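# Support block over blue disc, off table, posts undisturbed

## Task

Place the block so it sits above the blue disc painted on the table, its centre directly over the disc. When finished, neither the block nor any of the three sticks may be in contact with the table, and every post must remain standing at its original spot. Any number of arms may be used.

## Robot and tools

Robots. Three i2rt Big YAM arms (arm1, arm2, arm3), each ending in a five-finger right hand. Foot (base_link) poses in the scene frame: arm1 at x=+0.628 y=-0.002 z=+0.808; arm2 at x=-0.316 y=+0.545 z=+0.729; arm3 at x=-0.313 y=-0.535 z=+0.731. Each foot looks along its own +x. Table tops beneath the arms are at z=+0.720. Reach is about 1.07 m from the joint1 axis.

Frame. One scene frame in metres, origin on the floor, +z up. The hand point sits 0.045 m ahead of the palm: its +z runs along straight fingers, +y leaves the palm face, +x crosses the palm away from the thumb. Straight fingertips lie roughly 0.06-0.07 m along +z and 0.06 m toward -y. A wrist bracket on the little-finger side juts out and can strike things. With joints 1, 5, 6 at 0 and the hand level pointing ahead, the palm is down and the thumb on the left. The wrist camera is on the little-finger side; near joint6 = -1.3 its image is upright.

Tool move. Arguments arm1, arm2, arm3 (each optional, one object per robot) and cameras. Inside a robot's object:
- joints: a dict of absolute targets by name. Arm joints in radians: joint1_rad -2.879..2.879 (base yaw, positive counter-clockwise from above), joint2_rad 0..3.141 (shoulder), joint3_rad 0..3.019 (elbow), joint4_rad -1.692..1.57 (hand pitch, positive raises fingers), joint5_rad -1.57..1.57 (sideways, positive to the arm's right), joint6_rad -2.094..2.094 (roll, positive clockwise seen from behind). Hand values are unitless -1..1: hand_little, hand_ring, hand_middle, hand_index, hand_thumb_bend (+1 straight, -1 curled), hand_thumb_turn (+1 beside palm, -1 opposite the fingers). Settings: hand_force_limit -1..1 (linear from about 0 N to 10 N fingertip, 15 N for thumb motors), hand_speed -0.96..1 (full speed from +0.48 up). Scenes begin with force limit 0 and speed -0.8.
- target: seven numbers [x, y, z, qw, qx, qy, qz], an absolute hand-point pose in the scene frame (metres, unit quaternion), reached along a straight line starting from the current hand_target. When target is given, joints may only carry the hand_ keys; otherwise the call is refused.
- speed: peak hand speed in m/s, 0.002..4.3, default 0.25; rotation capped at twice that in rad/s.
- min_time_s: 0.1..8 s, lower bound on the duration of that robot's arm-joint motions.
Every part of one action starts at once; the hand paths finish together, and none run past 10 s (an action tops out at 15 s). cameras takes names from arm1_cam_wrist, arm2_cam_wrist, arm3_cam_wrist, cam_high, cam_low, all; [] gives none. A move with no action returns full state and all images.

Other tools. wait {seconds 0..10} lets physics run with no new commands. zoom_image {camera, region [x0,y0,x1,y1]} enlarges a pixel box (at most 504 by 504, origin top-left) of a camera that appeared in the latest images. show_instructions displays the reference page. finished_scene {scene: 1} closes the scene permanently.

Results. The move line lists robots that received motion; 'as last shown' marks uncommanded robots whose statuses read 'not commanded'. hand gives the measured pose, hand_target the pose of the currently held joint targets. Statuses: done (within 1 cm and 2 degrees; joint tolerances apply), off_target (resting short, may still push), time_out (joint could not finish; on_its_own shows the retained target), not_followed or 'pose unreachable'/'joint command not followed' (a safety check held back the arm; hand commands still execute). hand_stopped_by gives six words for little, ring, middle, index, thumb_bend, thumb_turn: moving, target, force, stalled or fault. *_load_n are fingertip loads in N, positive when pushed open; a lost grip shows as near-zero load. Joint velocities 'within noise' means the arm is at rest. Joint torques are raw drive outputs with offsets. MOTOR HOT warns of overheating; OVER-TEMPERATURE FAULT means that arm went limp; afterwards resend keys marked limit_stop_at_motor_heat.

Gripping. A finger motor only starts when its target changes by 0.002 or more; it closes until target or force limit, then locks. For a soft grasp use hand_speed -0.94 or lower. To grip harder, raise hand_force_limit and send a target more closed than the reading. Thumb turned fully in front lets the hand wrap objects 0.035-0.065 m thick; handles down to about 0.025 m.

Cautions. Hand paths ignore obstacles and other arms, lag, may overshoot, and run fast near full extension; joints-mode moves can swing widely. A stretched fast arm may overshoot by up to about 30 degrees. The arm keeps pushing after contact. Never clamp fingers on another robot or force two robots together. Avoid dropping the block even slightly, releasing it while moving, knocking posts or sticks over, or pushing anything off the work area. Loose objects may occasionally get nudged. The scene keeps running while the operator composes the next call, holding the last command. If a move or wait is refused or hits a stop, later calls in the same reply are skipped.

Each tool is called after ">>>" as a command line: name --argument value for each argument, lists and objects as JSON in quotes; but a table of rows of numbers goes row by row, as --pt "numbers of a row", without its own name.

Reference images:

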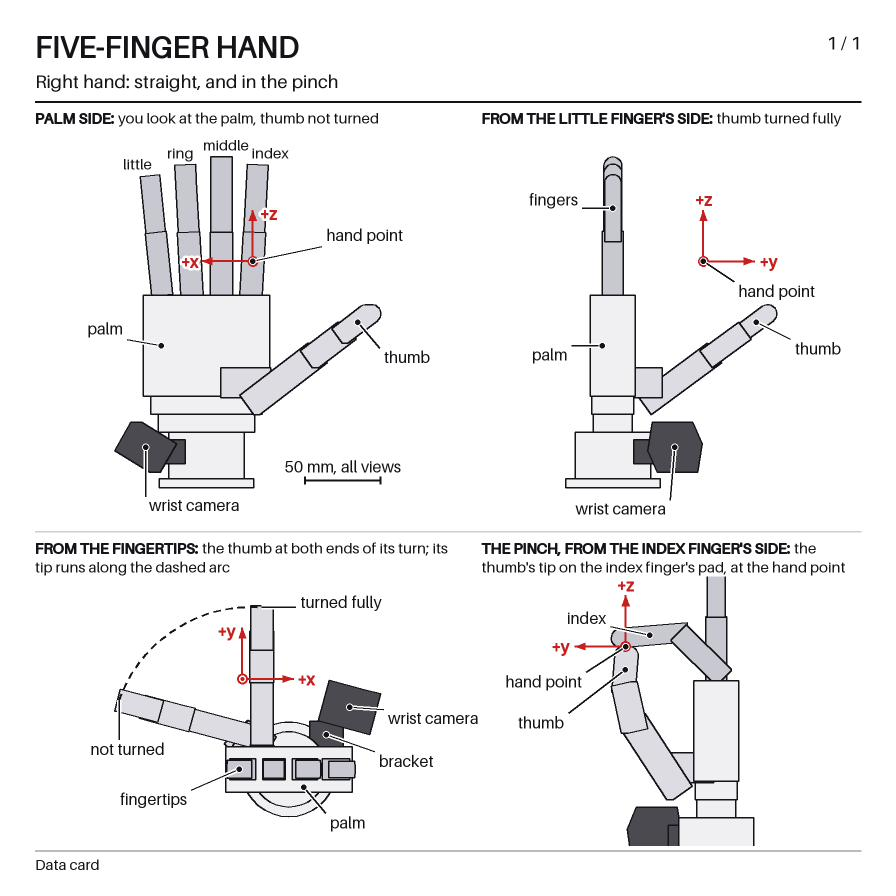

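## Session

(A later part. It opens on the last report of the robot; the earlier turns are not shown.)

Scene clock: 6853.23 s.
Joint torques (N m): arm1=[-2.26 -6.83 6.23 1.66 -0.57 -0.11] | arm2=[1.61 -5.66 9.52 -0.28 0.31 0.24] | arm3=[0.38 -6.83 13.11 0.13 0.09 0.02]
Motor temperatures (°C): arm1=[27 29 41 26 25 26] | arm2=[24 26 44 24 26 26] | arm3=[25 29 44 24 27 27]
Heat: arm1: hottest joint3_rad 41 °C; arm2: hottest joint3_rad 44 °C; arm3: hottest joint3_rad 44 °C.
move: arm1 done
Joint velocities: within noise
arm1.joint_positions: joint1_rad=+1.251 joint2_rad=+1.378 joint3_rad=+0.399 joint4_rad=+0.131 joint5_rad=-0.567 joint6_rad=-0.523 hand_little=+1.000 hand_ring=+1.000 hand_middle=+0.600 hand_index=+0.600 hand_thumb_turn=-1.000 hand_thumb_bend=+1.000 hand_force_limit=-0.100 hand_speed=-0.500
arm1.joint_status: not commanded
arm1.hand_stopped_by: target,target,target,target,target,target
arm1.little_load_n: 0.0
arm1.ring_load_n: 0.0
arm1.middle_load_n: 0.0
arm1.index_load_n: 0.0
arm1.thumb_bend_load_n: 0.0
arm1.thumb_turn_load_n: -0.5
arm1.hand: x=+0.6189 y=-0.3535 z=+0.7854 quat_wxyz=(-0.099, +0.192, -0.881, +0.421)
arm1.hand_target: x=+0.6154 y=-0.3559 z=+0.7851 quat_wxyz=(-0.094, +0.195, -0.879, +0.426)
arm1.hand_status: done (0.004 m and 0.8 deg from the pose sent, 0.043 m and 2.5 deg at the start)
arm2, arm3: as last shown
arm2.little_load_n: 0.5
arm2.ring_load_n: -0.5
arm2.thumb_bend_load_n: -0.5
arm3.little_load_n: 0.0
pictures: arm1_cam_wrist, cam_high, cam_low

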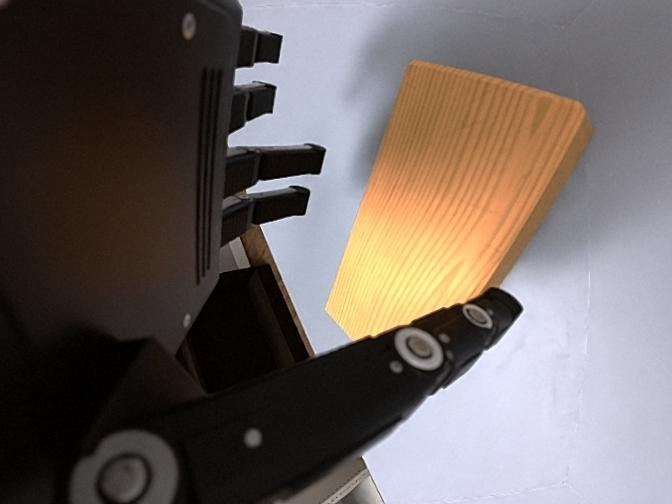

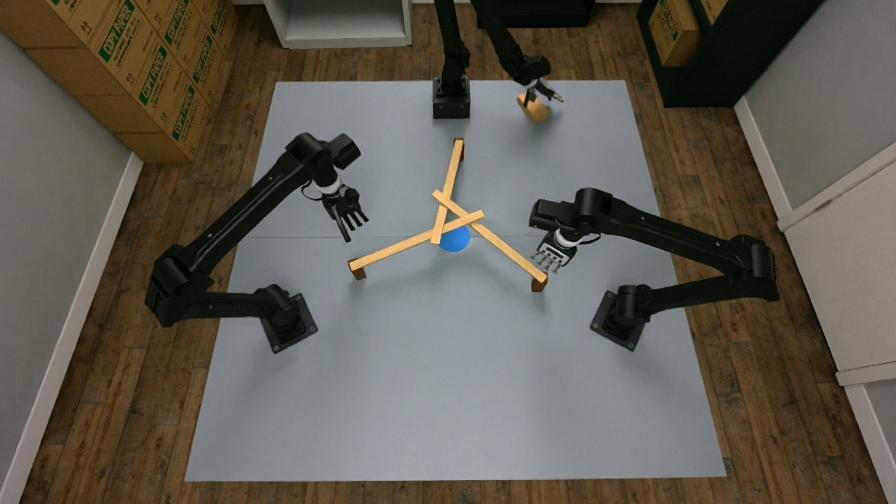

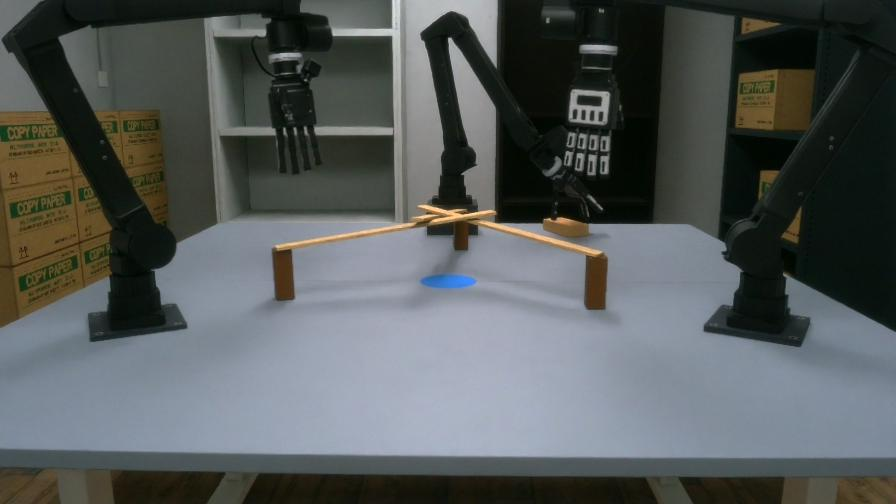

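>>> move --arm1 '{"target": [0.6190, -0.3580, 0.7515, 0.0944, -0.1948, 0.8786, -0.4257], "speed": 0.06}'

>>> move --arm1 '{"joints": {"hand_speed": -0.9, "hand_force_limit": -0.5, "hand_index": 0.25, "hand_middle": 0.25}}' --cameras '["cam_high", "cam_low", "arm1_cam_wrist"]'

>>> zoom_image --camera "cam_high" --region '[480, 20, 600, 140]'

>>> zoom_image --camera "cam_low" --region '[500, 150, 640, 260]'

Scene clock: 6864.80 s.
Joint torques (N m): arm1=[-0.56 -7.3 4.83 1.69 -0.37 0.06] | arm2=[1.32 -5.3 9.59 -0.2 0.3 0.2] | arm3=[0.91 -7 13.05 0.2 0.13 -0.05]
Motor temperatures (°C): arm1=[27 29 40 26 25 26] | arm2=[24 26 44 24 26 26] | arm3=[25 29 44 24 27 27]
Heat: arm1: hottest joint3_rad 40 °C; arm2: hottest joint3_rad 44 °C; arm3: hottest joint3_rad 44 °C.
move: arm1 done
Joint velocities: within noise
arm1.joint_positions: joint1_rad=+1.251 joint2_rad=+1.520 joint3_rad=+0.381 joint4_rad=+0.303 joint5_rad=-0.562 joint6_rad=-0.523 hand_little=+1.000 hand_ring=+1.000 hand_middle=+0.600 hand_index=+0.600 hand_thumb_turn=-1.000 hand_thumb_bend=+1.000 hand_force_limit=-0.100 hand_speed=-0.500
arm1.joint_status: not commanded
arm1.hand_stopped_by: target,target,target,target,target,target
arm1.little_load_n: 0.0
arm1.ring_load_n: 0.0
arm1.middle_load_n: 0.0
arm1.index_load_n: 0.0
arm1.thumb_bend_load_n: 0.0
arm1.thumb_turn_load_n: 0.0
arm1.hand: x=+0.6168 y=-0.3576 z=+0.7535 quat_wxyz=(-0.094, +0.193, -0.879, +0.425)
arm1.hand_target: x=+0.6190 y=-0.3580 z=+0.7516 quat_wxyz=(-0.095, +0.195, -0.879, +0.426)
arm1.hand_status: done (0.003 m and 0.3 deg from the pose sent, 0.034 m and 0.8 deg at the start)
arm2, arm3: as last shown
arm2.little_load_n: 0.0
arm2.ring_load_n: 0.0
arm2.thumb_bend_load_n: 0.0
arm3.thumb_bend_load_n: -0.5
pictures: none

Scene clock: 6866.53 s.
Joint torques (N m): arm1=[-0.97 -7.94 4.74 1.51 -0.36 0.05] | arm2=[1.61 -5.6 9.54 -0.21 0.3 0.2] | arm3=[0.44 -6.95 12.94 0.03 0.1 -0.03]
Motor temperatures (°C): arm1=[27 29 40 26 25 26] | arm2=[24 26 44 24 26 26] | arm3=[25 29 44 24 27 27]
Heat: arm1: hottest joint3_rad 40 °C; arm2: hottest joint3_rad 44 °C; arm3: hottest joint3_rad 44 °C.
move: arm1 done
Joint velocities: within noise
arm1.joint_positions: joint1_rad=+1.251 joint2_rad=+1.520 joint3_rad=+0.381 joint4_rad=+0.303 joint5_rad=-0.562 joint6_rad=-0.523 hand_little=+1.000 hand_ring=+1.000 hand_middle=+0.250 hand_index=+0.250 hand_thumb_turn=-1.000 hand_thumb_bend=+1.000 hand_force_limit=-0.500 hand_speed=-0.900
arm1.joint_status: all done
arm1.hand_stopped_by: target,target,target,target,target,target
arm1.little_load_n: 0.0
arm1.ring_load_n: 0.0
arm1.middle_load_n: 0.0
arm1.index_load_n: 0.0
arm1.thumb_bend_load_n: 0.0
arm1.thumb_turn_load_n: 0.0
arm1.hand: x=+0.6168 y=-0.3576 z=+0.7535 quat_wxyz=(-0.094, +0.193, -0.879, +0.425)
arm1.hand_target: x=+0.6190 y=-0.3580 z=+0.7516 quat_wxyz=(-0.095, +0.195, -0.879, +0.426)
arm1.hand_status: not commanded
arm2, arm3: as last shown
arm3.thumb_bend_load_n: 0.0
pictures: arm1_cam_wrist, cam_high, cam_low

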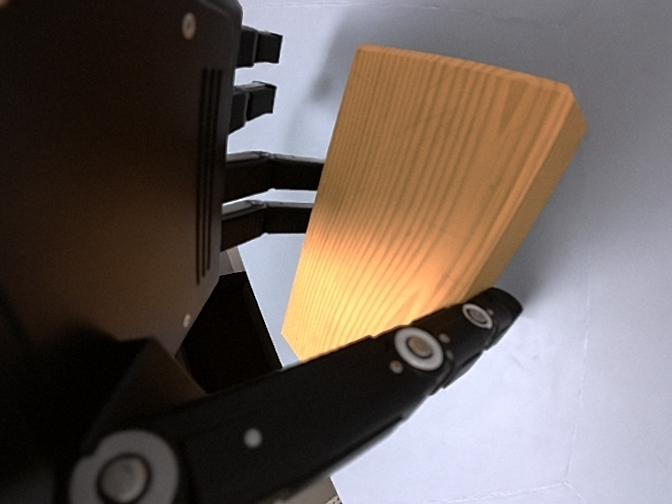

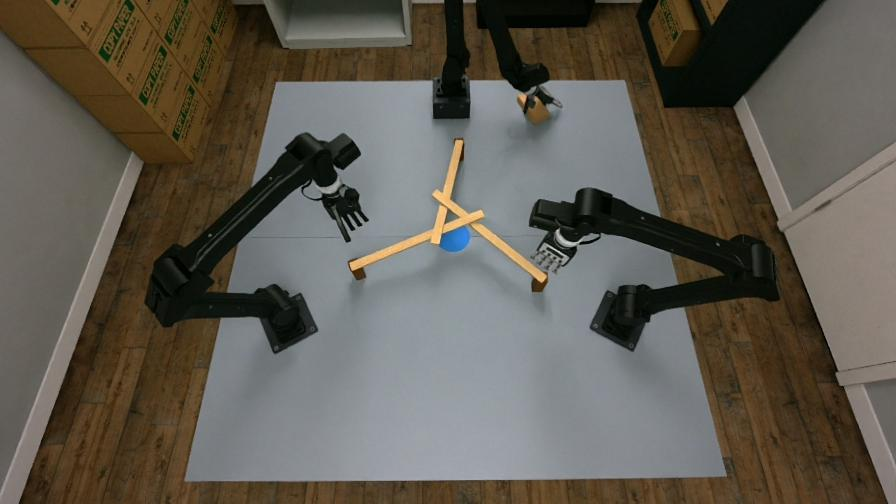

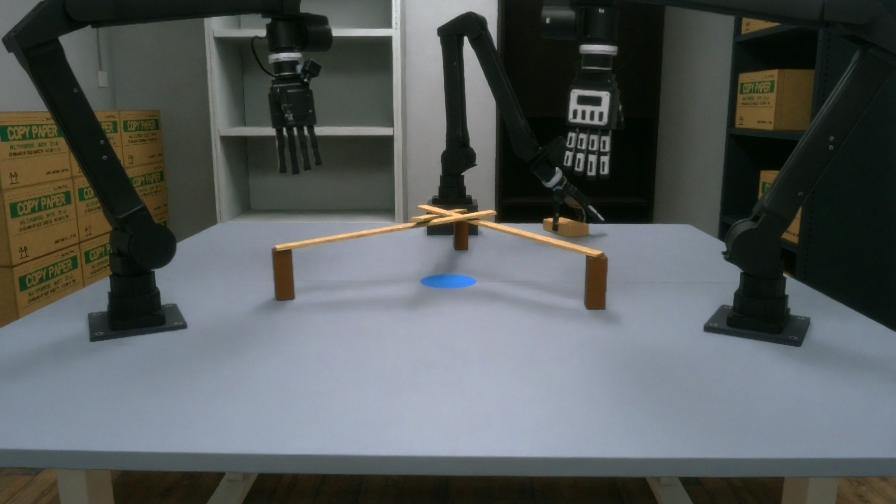

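Scaled by 4.200.

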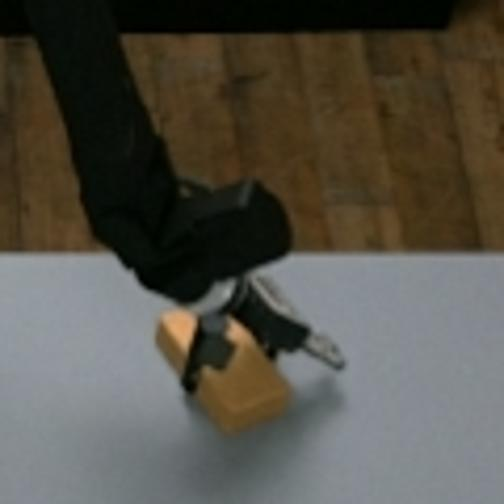

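Scaled by 3.600.

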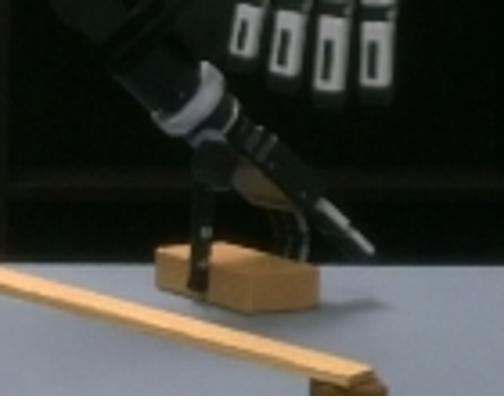

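>>> move --arm1 '{"joints": {"hand_speed": -0.94, "hand_force_limit": -0.5, "hand_index": -0.1, "hand_middle": -0.1}}'

>>> move --arm1 '{"joints": {"hand_speed": -0.94, "hand_force_limit": 0.3, "hand_index": -0.13, "hand_middle": -0.13}}' --cameras '["arm1_cam_wrist"]'

Scene clock: 6881.37 s.
Joint torques (N m): arm1=[-0.62 -7.3 4.68 1.59 -0.38 0.02] | arm2=[1.49 -5.66 9.58 -0.13 0.25 0.22] | arm3=[0.44 -6.3 13.05 0.17 0.08 0.03]
Motor temperatures (°C): arm1=[27 29 39 26 25 26] | arm2=[24 26 44 24 26 26] | arm3=[25 29 44 24 27 27]
Heat: arm1: hottest joint3_rad 39 °C; arm2: hottest joint3_rad 44 °C; arm3: hottest joint3_rad 44 °C.
move: arm1 off_target
Joint velocities: within noise
arm1.joint_positions: joint1_rad=+1.251 joint2_rad=+1.520 joint3_rad=+0.381 joint4_rad=+0.303 joint5_rad=-0.562 joint6_rad=-0.523 hand_little=+1.000 hand_ring=+1.000 hand_middle=+0.183 hand_index=+0.166 hand_thumb_turn=-1.000 hand_thumb_bend=+1.000 hand_force_limit=-0.500 hand_speed=-0.940
arm1.joint_status: hand_middle off_target (ended at +0.183, target -0.100); hand_index off_target (ended at +0.166, target -0.100); the others done
arm1.hand_stopped_by: target,target,force,force,target,target
arm1.little_load_n: 0.0
arm1.ring_load_n: 0.0
arm1.middle_load_n: 2.5
arm1.index_load_n: 3.0
arm1.thumb_bend_load_n: 0.5
arm1.thumb_turn_load_n: 0.5
arm1.hand: x=+0.6167 y=-0.3577 z=+0.7535 quat_wxyz=(-0.094, +0.193, -0.879, +0.425)
arm1.hand_target: x=+0.6191 y=-0.3580 z=+0.7515 quat_wxyz=(-0.095, +0.195, -0.879, +0.426)
arm1.hand_status: not commanded
arm2.joint_positions: joint1_rad=+0.295 joint2_rad=+1.148 joint3_rad=+1.327 joint4_rad=-1.681 joint5_rad=+0.069 joint6_rad=-1.059 hand_little=+1.000 hand_ring=+1.000 hand_middle=+1.000 hand_index=+1.000 hand_thumb_turn=-1.000 hand_thumb_bend=+0.750 hand_force_limit=-0.500 hand_speed=-0.850
arm2.joint_status: not commanded
arm2.hand_stopped_by: target,target,target,target,target,target
arm2.little_load_n: 0.0
arm2.ring_load_n: -0.5
arm2.middle_load_n: 0.0
arm2.index_load_n: 0.0
arm2.thumb_bend_load_n: 0.0
arm2.thumb_turn_load_n: 0.0
arm2.hand: x=-0.1568 y=+0.3222 z=+1.0297 quat_wxyz=(+0.036, +0.803, -0.594, +0.025)
arm2.hand_target: x=-0.1506 y=+0.3203 z=+1.0489 quat_wxyz=(+0.040, +0.801, -0.596, +0.049)
arm2.hand_status: not commanded
arm3: as last shown
arm3.thumb_bend_load_n: -0.5
pictures: none

Scene clock: 6881.83 s.
Joint torques (N m): arm1=[-0.91 -7.77 4.67 1.69 -0.36 0.03] | arm2=[1.44 -5.66 9.55 -0.21 0.28 0.21] | arm3=[0.03 -6.89 13.11 0.21 0.11 -0.03]
Motor temperatures (°C): arm1=[27 29 39 26 25 26] | arm2=[24 26 44 24 26 26] | arm3=[25 29 44 24 27 27]
Heat: arm1: hottest joint3_rad 39 °C; arm2: hottest joint3_rad 44 °C; arm3: hottest joint3_rad 44 °C.
move: arm1 off_target
Joint velocities: within noise
arm1.joint_positions: joint1_rad=+1.251 joint2_rad=+1.520 joint3_rad=+0.381 joint4_rad=+0.303 joint5_rad=-0.561 joint6_rad=-0.523 hand_little=+1.000 hand_ring=+1.000 hand_middle=+0.168 hand_index=+0.151 hand_thumb_turn=-1.000 hand_thumb_bend=+1.000 hand_force_limit=+0.300 hand_speed=-0.940
arm1.joint_status: hand_middle off_target (ended at +0.168, target -0.130); hand_index off_target (ended at +0.151, target -0.130); the others done
arm1.hand_stopped_by: target,target,force,force,target,target
arm1.little_load_n: 0.0
arm1.ring_load_n: 0.0
arm1.middle_load_n: 7.0
arm1.index_load_n: 6.5
arm1.thumb_bend_load_n: 1.0
arm1.thumb_turn_load_n: 0.0
arm1.hand: x=+0.6166 y=-0.3577 z=+0.7535 quat_wxyz=(-0.094, +0.193, -0.879, +0.425)
arm1.hand_target: x=+0.6190 y=-0.3580 z=+0.7515 quat_wxyz=(-0.094, +0.195, -0.879, +0.426)
arm1.hand_status: not commanded
arm2: as last shown
arm2.ring_load_n: 0.0
arm3.joint_positions: joint1_rad=+0.283 joint2_rad=+1.087 joint3_rad=+1.271 joint4_rad=-1.675 joint5_rad=+0.045 joint6_rad=-1.251 hand_little=+1.000 hand_ring=+1.000 hand_middle=+1.000 hand_index=+1.000 hand_thumb_turn=-1.000 hand_thumb_bend=+0.750 hand_force_limit=-0.500 hand_speed=-0.850
arm3.joint_status: not commanded
arm3.hand_stopped_by: target,target,target,target,target,target
arm3.little_load_n: 0.0
arm3.ring_load_n: 0.0
arm3.middle_load_n: 0.0
arm3.index_load_n: 0.0
arm3.thumb_bend_load_n: 0.0
arm3.thumb_turn_load_n: 0.0
arm3.hand: x=-0.1915 y=-0.3057 z=+1.0313 quat_wxyz=(-0.016, +0.881, +0.471, +0.046)
arm3.hand_target: x=-0.1900 y=-0.3004 z=+1.0490 quat_wxyz=(-0.030, +0.880, +0.470, +0.061)
arm3.hand_status: not commanded

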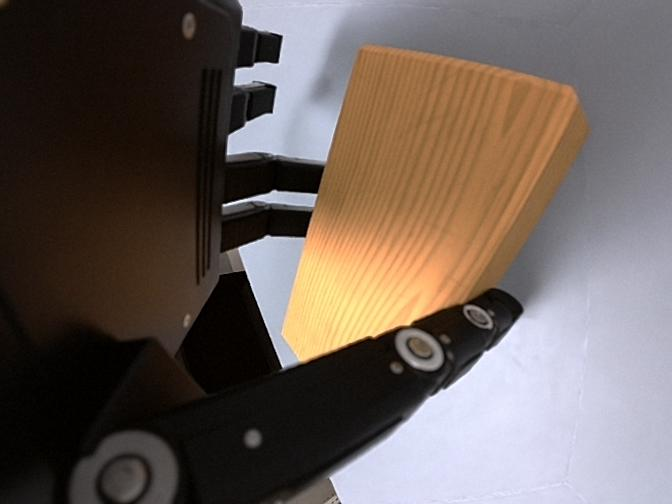

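>>> move --arm1 '{"target": [0.6170, -0.3640, 0.775, 0.0944, -0.1948, 0.8786, -0.4257], "speed": 0.04}' --cameras '["cam_low", "arm1_cam_wrist"]'

Scene clock: 6887.27 s.
Joint torques (N m): arm1=[-0.62 -9.7 7.23 0.91 -0.49 0.02] | arm2=[2.02 -5.19 9.7 -0.13 0.23 0.18] | arm3=[0.44 -6.65 13.01 0.09 0.11 0]
Motor temperatures (°C): arm1=[27 29 39 26 25 26] | arm2=[24 26 44 24 26 26] | arm3=[25 29 44 24 27 27]
Heat: arm1: hottest joint3_rad 39 °C; arm2: hottest joint3_rad 44 °C; arm3: hottest joint3_rad 44 °C.
move: arm1 off_target
Joint velocities: within noise
arm1.joint_positions: joint1_rad=+1.251 joint2_rad=+1.462 joint3_rad=+0.381 joint4_rad=+0.204 joint5_rad=-0.559 joint6_rad=-0.523 hand_little=+1.000 hand_ring=+1.000 hand_middle=+0.168 hand_index=+0.151 hand_thumb_turn=-1.000 hand_thumb_bend=+1.000 hand_force_limit=+0.300 hand_speed=-0.940
arm1.joint_status: not commanded
arm1.hand_stopped_by: target,target,force,force,target,target
arm1.little_load_n: 0.0
arm1.ring_load_n: 0.0
arm1.middle_load_n: 1.5
arm1.index_load_n: 3.0
arm1.thumb_bend_load_n: 0.5
arm1.thumb_turn_load_n: 0.0
arm1.hand: x=+0.6198 y=-0.3468 z=+0.7611 quat_wxyz=(-0.102, +0.188, -0.887, +0.409)
arm1.hand_target: x=+0.6172 y=-0.3637 z=+0.7752 quat_wxyz=(-0.094, +0.195, -0.879, +0.426)
arm1.hand_status: off_target (0.022 m and 2.4 deg from the pose sent, 0.022 m and 0.3 deg at the start)
arm2, arm3: as last shown
arm2.thumb_bend_load_n: -0.5
arm2.thumb_turn_load_n: 0.5
pictures: arm1_cam_wrist, cam_low

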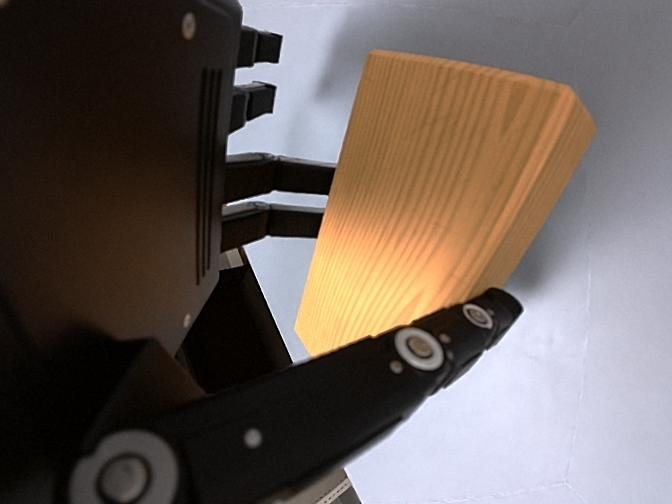

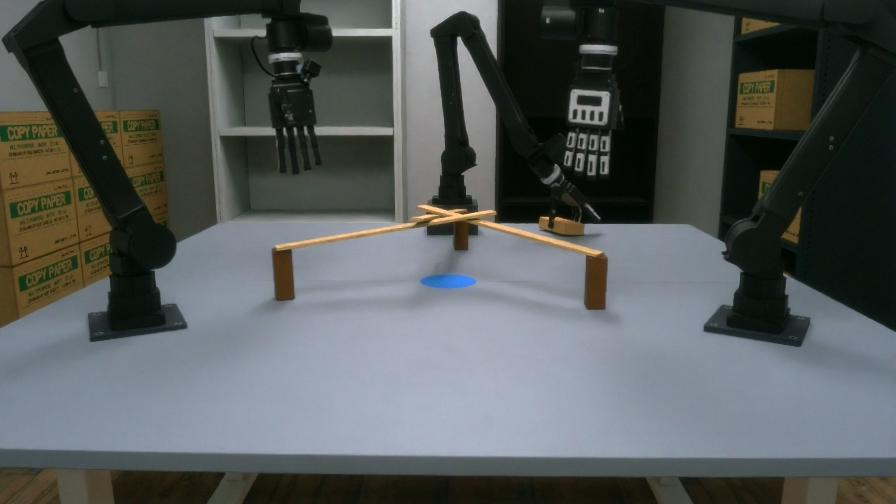

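>>> move --arm1 '{"joints": {"hand_speed": -0.6, "hand_index": 0.6, "hand_middle": 0.6}}'

>>> move --arm1 '{"target": [0.6150, -0.3540, 0.83, 0.0944, -0.1948, 0.8786, -0.4257], "speed": 0.1}'

>>> move --arm1 '{"target": [0.6130, -0.3460, 0.785, 0.0944, -0.1948, 0.8786, -0.4257], "speed": 0.1}' --cameras '["cam_high", "cam_low", "arm1_cam_wrist"]'

>>> zoom_image --camera "cam_high" --region '[480, 20, 600, 140]'

Scene clock: 6986.47 s.
Joint torques (N m): arm1=[-1.32 -9.93 7.32 0.98 -0.5 0.07] | arm2=[1.67 -5.3 9.55 -0.24 0.3 0.2] | arm3=[0.15 -6.83 13.04 0.14 0.1 0.01]
Motor temperatures (°C): arm1=[27 30 39 26 25 26] | arm2=[24 26 44 24 26 26] | arm3=[25 29 44 24 27 27]
Heat: arm1: hottest joint3_rad 39 °C; arm2: hottest joint3_rad 44 °C; arm3: hottest joint3_rad 44 °C.
move: arm1 done
Joint velocities: within noise
arm1.joint_positions: joint1_rad=+1.251 joint2_rad=+1.457 joint3_rad=+0.381 joint4_rad=+0.203 joint5_rad=-0.559 joint6_rad=-0.523 hand_little=+1.000 hand_ring=+1.000 hand_middle=+0.600 hand_index=+0.600 hand_thumb_turn=-1.000 hand_thumb_bend=+1.000 hand_force_limit=+0.300 hand_speed=-0.600
arm1.joint_status: all done
arm1.hand_stopped_by: target,target,target,target,target,target
arm1.little_load_n: 0.0
arm1.ring_load_n: 0.0
arm1.middle_load_n: 0.0
arm1.index_load_n: 0.0
arm1.thumb_bend_load_n: 0.0
arm1.thumb_turn_load_n: 0.0
arm1.hand: x=+0.6196 y=-0.3473 z=+0.7624 quat_wxyz=(-0.101, +0.188, -0.886, +0.411)
arm1.hand_target: x=+0.6172 y=-0.3637 z=+0.7753 quat_wxyz=(-0.094, +0.195, -0.878, +0.426)
arm1.hand_status: not commanded
arm2, arm3: as last shown
arm2.little_load_n: 0.5
arm2.thumb_bend_load_n: 0.0
arm2.thumb_turn_load_n: 0.0
pictures: none

Scene clock: 6987.73 s.
Joint torques (N m): arm1=[-1.61 -7.12 9.61 0.8 -0.54 -0.04] | arm2=[1.61 -5.66 9.61 -0.28 0.31 0.2] | arm3=[0.73 -6.42 13.11 -0.02 0.11 -0.03]
Motor temperatures (°C): arm1=[27 30 39 26 25 26] | arm2=[24 26 44 24 26 26] | arm3=[25 29 44 24 27 27]
Heat: arm1: hottest joint3_rad 39 °C; arm2: hottest joint3_rad 44 °C; arm3: hottest joint3_rad 44 °C.
move: arm1 off_target
Joint velocities: within noise
arm1.joint_positions: joint1_rad=+1.248 joint2_rad=+1.227 joint3_rad=+0.408 joint4_rad=-0.061 joint5_rad=-0.569 joint6_rad=-0.527 hand_little=+1.000 hand_ring=+1.000 hand_middle=+0.600 hand_index=+0.600 hand_thumb_turn=-1.000 hand_thumb_bend=+1.000 hand_force_limit=+0.300 hand_speed=-0.600
arm1.joint_status: not commanded
arm1.hand_stopped_by: target,target,target,target,target,target
arm1.little_load_n: 0.0
arm1.ring_load_n: -0.5
arm1.middle_load_n: 0.0
arm1.index_load_n: 0.0
arm1.thumb_bend_load_n: 0.0
arm1.thumb_turn_load_n: 0.0
arm1.hand: x=+0.6234 y=-0.3369 z=+0.8147 quat_wxyz=(-0.105, +0.190, -0.886, +0.410)
arm1.hand_target: x=+0.6151 y=-0.3534 z=+0.8302 quat_wxyz=(-0.094, +0.195, -0.879, +0.426)
arm1.hand_status: off_target (0.024 m and 2.5 deg from the pose sent, 0.068 m and 2.2 deg at the start)
arm2, arm3: as last shown
arm2.little_load_n: 0.0
pictures: none

Scene clock: 6988.90 s.
Joint torques (N m): arm1=[-1.73 -6.18 6.15 1.69 -0.58 -0.09] | arm2=[1.73 -5.48 9.62 -0.18 0.25 0.21] | arm3=[0.15 -6.71 12.94 0.32 0.1 -0.02]
Motor temperatures (°C): arm1=[27 30 39 26 25 26] | arm2=[24 26 44 24 26 26] | arm3=[25 29 44 24 27 27]
Heat: arm1: hottest joint3_rad 39 °C; arm2: hottest joint3_rad 44 °C; arm3: hottest joint3_rad 44 °C.
move: arm1 done
Joint velocities: within noise
arm1.joint_positions: joint1_rad=+1.231 joint2_rad=+1.354 joint3_rad=+0.378 joint4_rad=+0.118 joint5_rad=-0.580 joint6_rad=-0.541 hand_little=+1.000 hand_ring=+1.000 hand_middle=+0.600 hand_index=+0.600 hand_thumb_turn=-1.000 hand_thumb_bend=+1.000 hand_force_limit=+0.300 hand_speed=-0.600
arm1.joint_status: not commanded
arm1.hand_stopped_by: target,target,target,target,target,target
arm1.little_load_n: 0.0
arm1.ring_load_n: 0.0
arm1.middle_load_n: 0.0
arm1.index_load_n: 0.0
arm1.thumb_bend_load_n: 0.0
arm1.thumb_turn_load_n: 0.0
arm1.hand: x=+0.6166 y=-0.3433 z=+0.7853 quat_wxyz=(-0.099, +0.192, -0.881, +0.421)
arm1.hand_target: x=+0.6130 y=-0.3460 z=+0.7850 quat_wxyz=(-0.094, +0.195, -0.879, +0.426)
arm1.hand_status: done (0.005 m and 0.8 deg from the pose sent, 0.033 m and 2.5 deg at the start)
arm2, arm3: as last shown
pictures: arm1_cam_wrist, cam_high, cam_low

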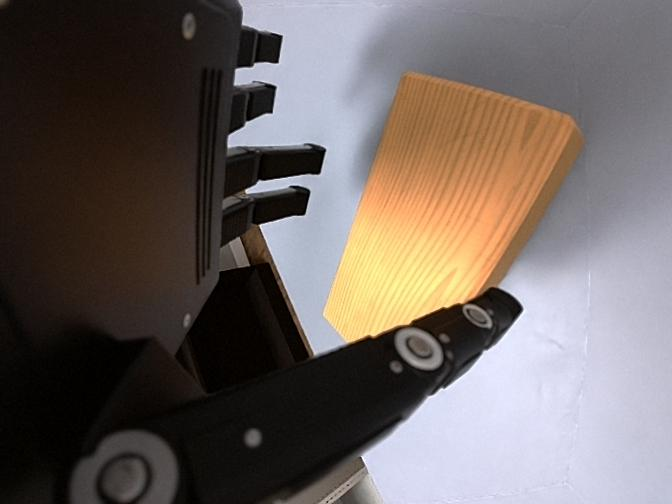

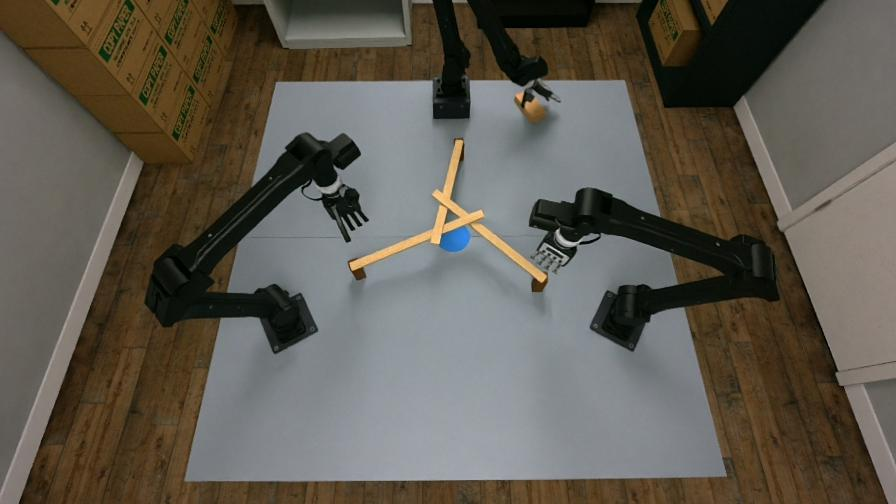

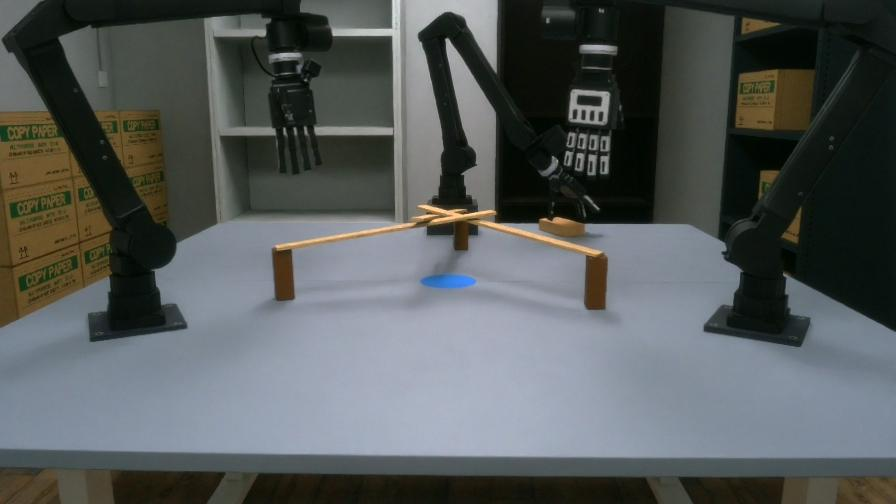

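Scaled by 4.200.

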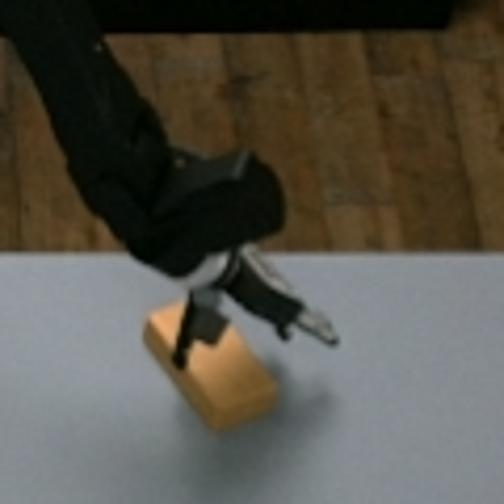

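>>> move --arm1 '{"target": [0.6142, -0.3422, 0.7450, 0.0944, -0.1948, 0.8786, -0.4257], "speed": 0.06}' --cameras '["cam_high", "cam_low", "arm1_cam_wrist"]'

>>> zoom_image --camera "cam_low" --region '[500, 150, 640, 260]'

Scene clock: 6999.10 s.
Joint torques (N m): arm1=[-1.73 -7.06 4.44 1.65 -0.55 -0.09] | arm2=[1.85 -5.36 9.65 -0.18 0.3 0.18] | arm3=[0.26 -6.71 13.15 0.12 0.12 -0.02]
Motor temperatures (°C): arm1=[27 30 39 26 25 26] | arm2=[24 26 44 24 26 26] | arm3=[25 29 44 24 27 27]
Heat: arm1: hottest joint3_rad 39 °C; arm2: hottest joint3_rad 44 °C; arm3: hottest joint3_rad 44 °C.
move: arm1 done
Joint velocities: within noise
arm1.joint_positions: joint1_rad=+1.229 joint2_rad=+1.518 joint3_rad=+0.346 joint4_rad=+0.322 joint5_rad=-0.582 joint6_rad=-0.543 hand_little=+1.000 hand_ring=+1.000 hand_middle=+0.600 hand_index=+0.600 hand_thumb_turn=-1.000 hand_thumb_bend=+1.000 hand_force_limit=+0.300 hand_speed=-0.600
arm1.joint_status: not commanded
arm1.hand_stopped_by: target,target,target,target,target,target
arm1.little_load_n: -0.5
arm1.ring_load_n: 0.0
arm1.middle_load_n: 0.0
arm1.index_load_n: 0.0
arm1.thumb_bend_load_n: 0.0
arm1.thumb_turn_load_n: 0.0
arm1.hand: x=+0.6165 y=-0.3431 z=+0.7482 quat_wxyz=(-0.097, +0.194, -0.879, +0.425)
arm1.hand_target: x=+0.6143 y=-0.3421 z=+0.7451 quat_wxyz=(-0.094, +0.195, -0.879, +0.426)
arm1.hand_status: done (0.004 m and 0.3 deg from the pose sent, 0.040 m and 0.8 deg at the start)
arm2, arm3: as last shown
arm2.little_load_n: -0.5
arm2.thumb_bend_load_n: -0.5
arm3.thumb_bend_load_n: -0.5
pictures: arm1_cam_wrist, cam_high, cam_low

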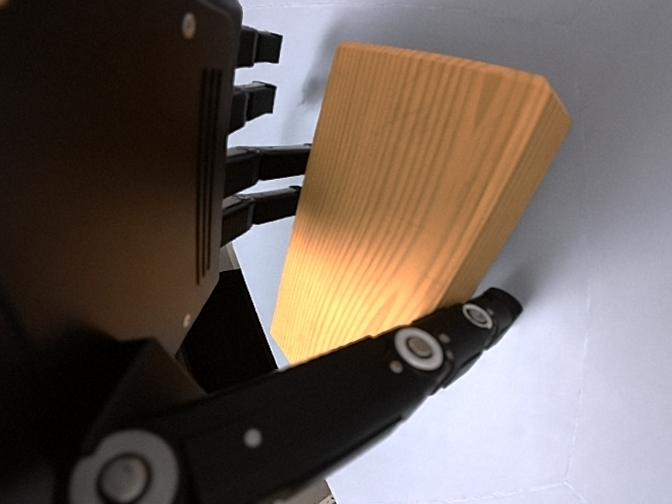

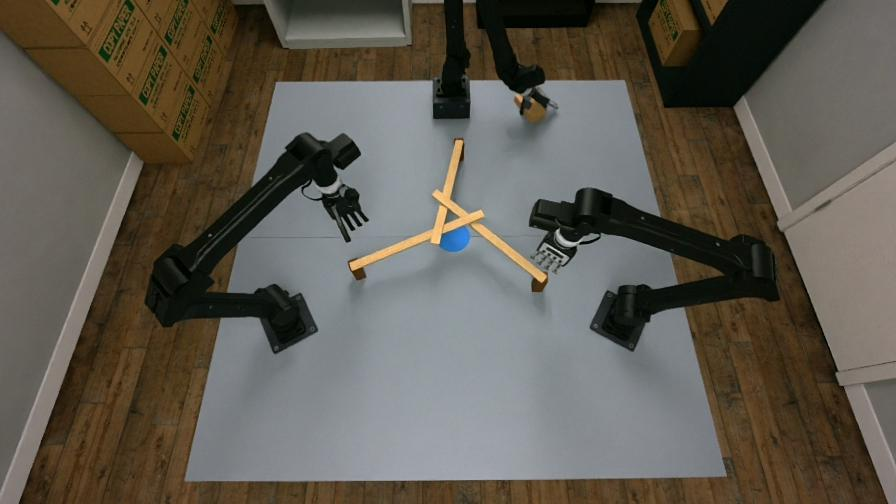

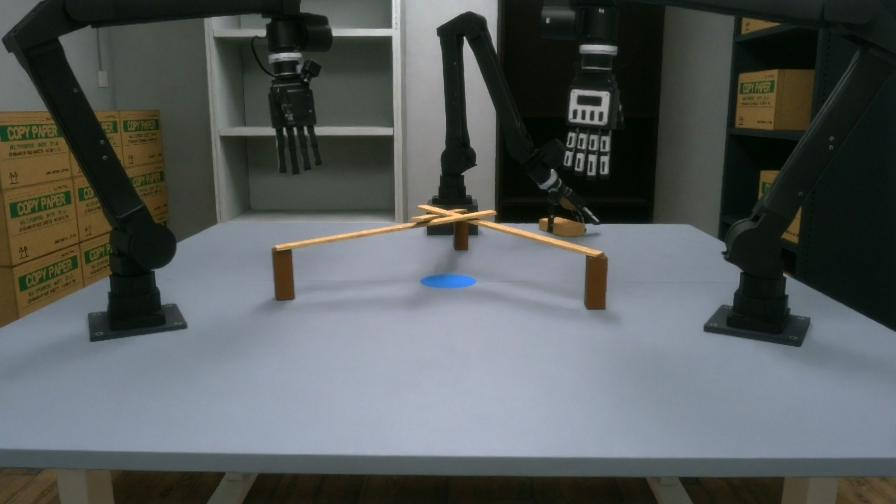

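Scaled by 3.600.

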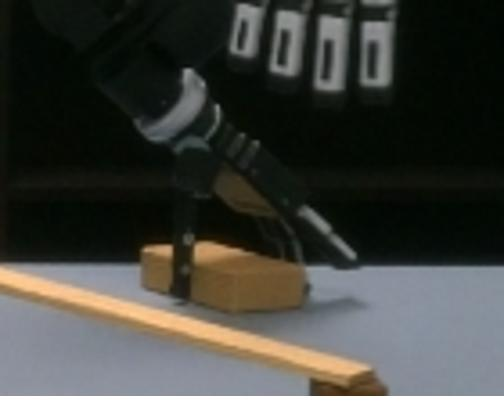

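>>> move --arm1 '{"target": [0.6105, -0.3478, 0.7687, 0.0944, -0.1948, 0.8786, -0.4257], "speed": 0.04}' --cameras '["arm1_cam_wrist"]'

Scene clock: 7004.80 s.
Joint torques (N m): arm1=[-2.14 -8.35 6.97 0.85 -0.57 -0.1] | arm2=[1.96 -5.13 9.61 -0.27 0.26 0.19] | arm3=[0.09 -6.18 13.07 0.21 0.08 -0.01]
Motor temperatures (°C): arm1=[27 30 39 26 25 26] | arm2=[24 26 44 24 26 26] | arm3=[25 29 44 24 27 27]
Heat: arm1: hottest joint3_rad 39 °C; arm2: hottest joint3_rad 44 °C; arm3: hottest joint3_rad 44 °C.
move: arm1 off_target
Joint velocities: within noise
arm1.joint_positions: joint1_rad=+1.225 joint2_rad=+1.446 joint3_rad=+0.346 joint4_rad=+0.214 joint5_rad=-0.584 joint6_rad=-0.547 hand_little=+1.000 hand_ring=+1.000 hand_middle=+0.600 hand_index=+0.600 hand_thumb_turn=-1.000 hand_thumb_bend=+1.000 hand_force_limit=+0.300 hand_speed=-0.600
arm1.joint_status: not commanded
arm1.hand_stopped_by: target,target,target,target,target,target
arm1.little_load_n: 0.0
arm1.ring_load_n: 0.0
arm1.middle_load_n: 0.0
arm1.index_load_n: 0.0
arm1.thumb_bend_load_n: 0.0
arm1.thumb_turn_load_n: 0.0
arm1.hand: x=+0.6187 y=-0.3327 z=+0.7582 quat_wxyz=(-0.105, +0.189, -0.885, +0.412)
arm1.hand_target: x=+0.6106 y=-0.3474 z=+0.7688 quat_wxyz=(-0.094, +0.195, -0.879, +0.426)
arm1.hand_status: off_target (0.020 m and 2.2 deg from the pose sent, 0.022 m and 0.3 deg at the start)
arm2, arm3: as last shown
arm2.little_load_n: 0.0
arm2.thumb_bend_load_n: 0.0
arm3.thumb_bend_load_n: 0.0

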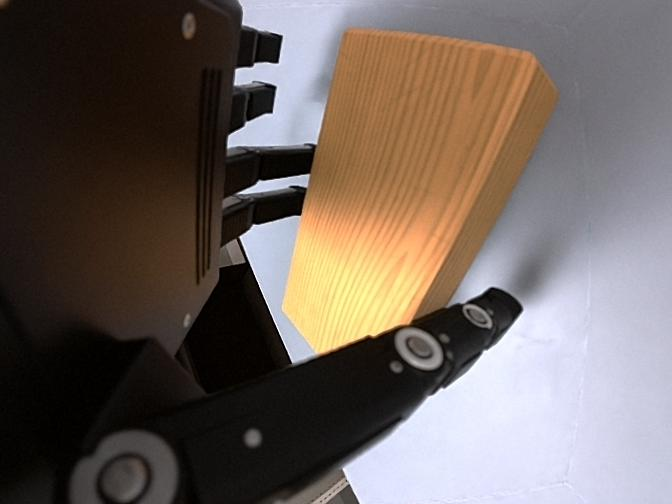

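>>> move --arm1 '{"target": [0.6100, -0.3440, 0.7405, 0.1128, -0.2329, 0.8692, -0.4211], "speed": 0.05}' --cameras '["arm1_cam_wrist", "cam_low"]'

>>> zoom_image --camera "cam_low" --region '[500, 150, 640, 260]'

Scene clock: 7026.30 s.
Joint torques (N m): arm1=[-1.61 -4.66 6.46 1.5 0.13 -0.26] | arm2=[1.61 -5.19 9.51 -0.29 0.29 0.2] | arm3=[0.38 -6.53 12.96 0.17 0.09 -0.01]
Motor temperatures (°C): arm1=[27 29 39 26 25 26] | arm2=[24 26 44 24 26 26] | arm3=[25 29 44 24 27 27]
Heat: arm1: hottest joint3_rad 39 °C; arm2: hottest joint3_rad 44 °C; arm3: hottest joint3_rad 44 °C.
move: arm1 off_target
Joint velocities: within noise
arm1.joint_positions: joint1_rad=+1.196 joint2_rad=+1.531 joint3_rad=+0.360 joint4_rad=+0.256 joint5_rad=-0.674 joint6_rad=-0.640 hand_little=+1.000 hand_ring=+1.000 hand_middle=+0.600 hand_index=+0.600 hand_thumb_turn=-1.000 hand_thumb_bend=+1.000 hand_force_limit=+0.300 hand_speed=-0.600
arm1.joint_status: not commanded
arm1.hand_stopped_by: target,target,target,target,target,target
arm1.little_load_n: 0.0
arm1.ring_load_n: 0.0
arm1.middle_load_n: -2.5
arm1.index_load_n: 0.0
arm1.thumb_bend_load_n: 0.0
arm1.thumb_turn_load_n: 0.0
arm1.hand: x=+0.6185 y=-0.3345 z=+0.7463 quat_wxyz=(-0.124, +0.227, -0.869, +0.422)
arm1.hand_target: x=+0.6100 y=-0.3434 z=+0.7411 quat_wxyz=(-0.113, +0.233, -0.869, +0.421)
arm1.hand_status: off_target (0.014 m and 1.5 deg from the pose sent, 0.023 m and 5.5 deg at the start)
arm2.joint_positions: joint1_rad=+0.295 joint2_rad=+1.148 joint3_rad=+1.327 joint4_rad=-1.681 joint5_rad=+0.069 joint6_rad=-1.059 hand_little=+1.000 hand_ring=+1.000 hand_middle=+1.000 hand_index=+1.000 hand_thumb_turn=-1.000 hand_thumb_bend=+0.750 hand_force_limit=-0.500 hand_speed=-0.850
arm2.joint_status: not commanded
arm2.hand_stopped_by: target,target,target,target,target,target
arm2.little_load_n: 0.0
arm2.ring_load_n: -0.5
arm2.middle_load_n: 0.0
arm2.index_load_n: 0.0
arm2.thumb_bend_load_n: 0.0
arm2.thumb_turn_load_n: 0.0
arm2.hand: x=-0.1568 y=+0.3222 z=+1.0297 quat_wxyz=(+0.036, +0.803, -0.594, +0.025)
arm2.hand_target: x=-0.1506 y=+0.3203 z=+1.0489 quat_wxyz=(+0.040, +0.801, -0.596, +0.049)
arm2.hand_status: not commanded
arm3: as last shown

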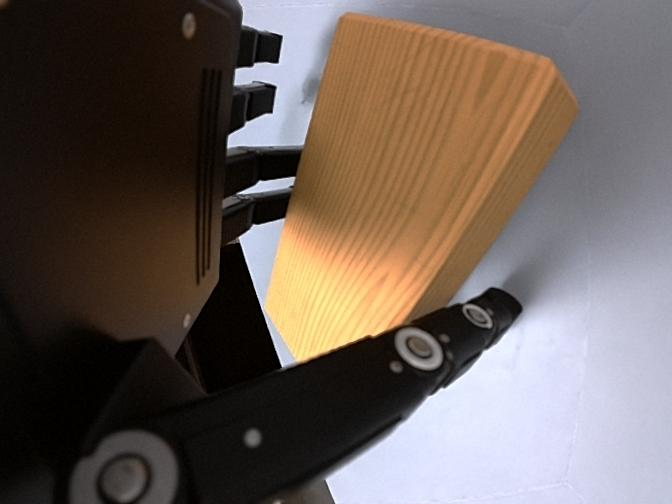

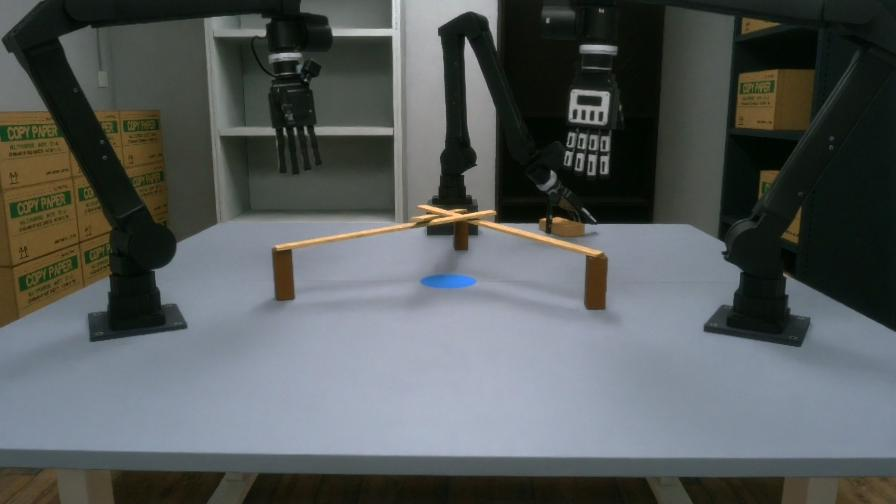

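Scaled by 3.600.

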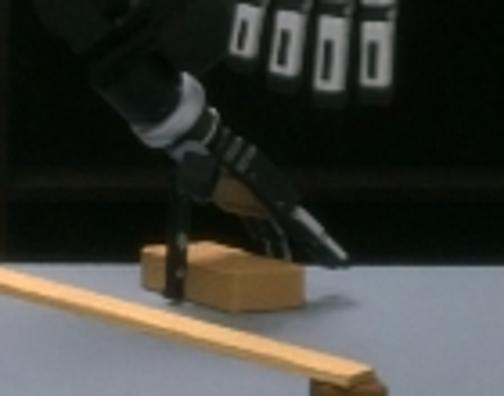

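>>> zoom_image --camera "arm1_cam_wrist" --region '[220, 120, 380, 260]'

Scaled by 3.150 from the camera's image (finer frame: 960x720).

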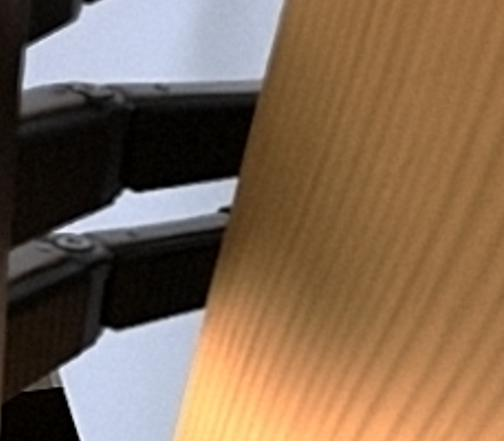

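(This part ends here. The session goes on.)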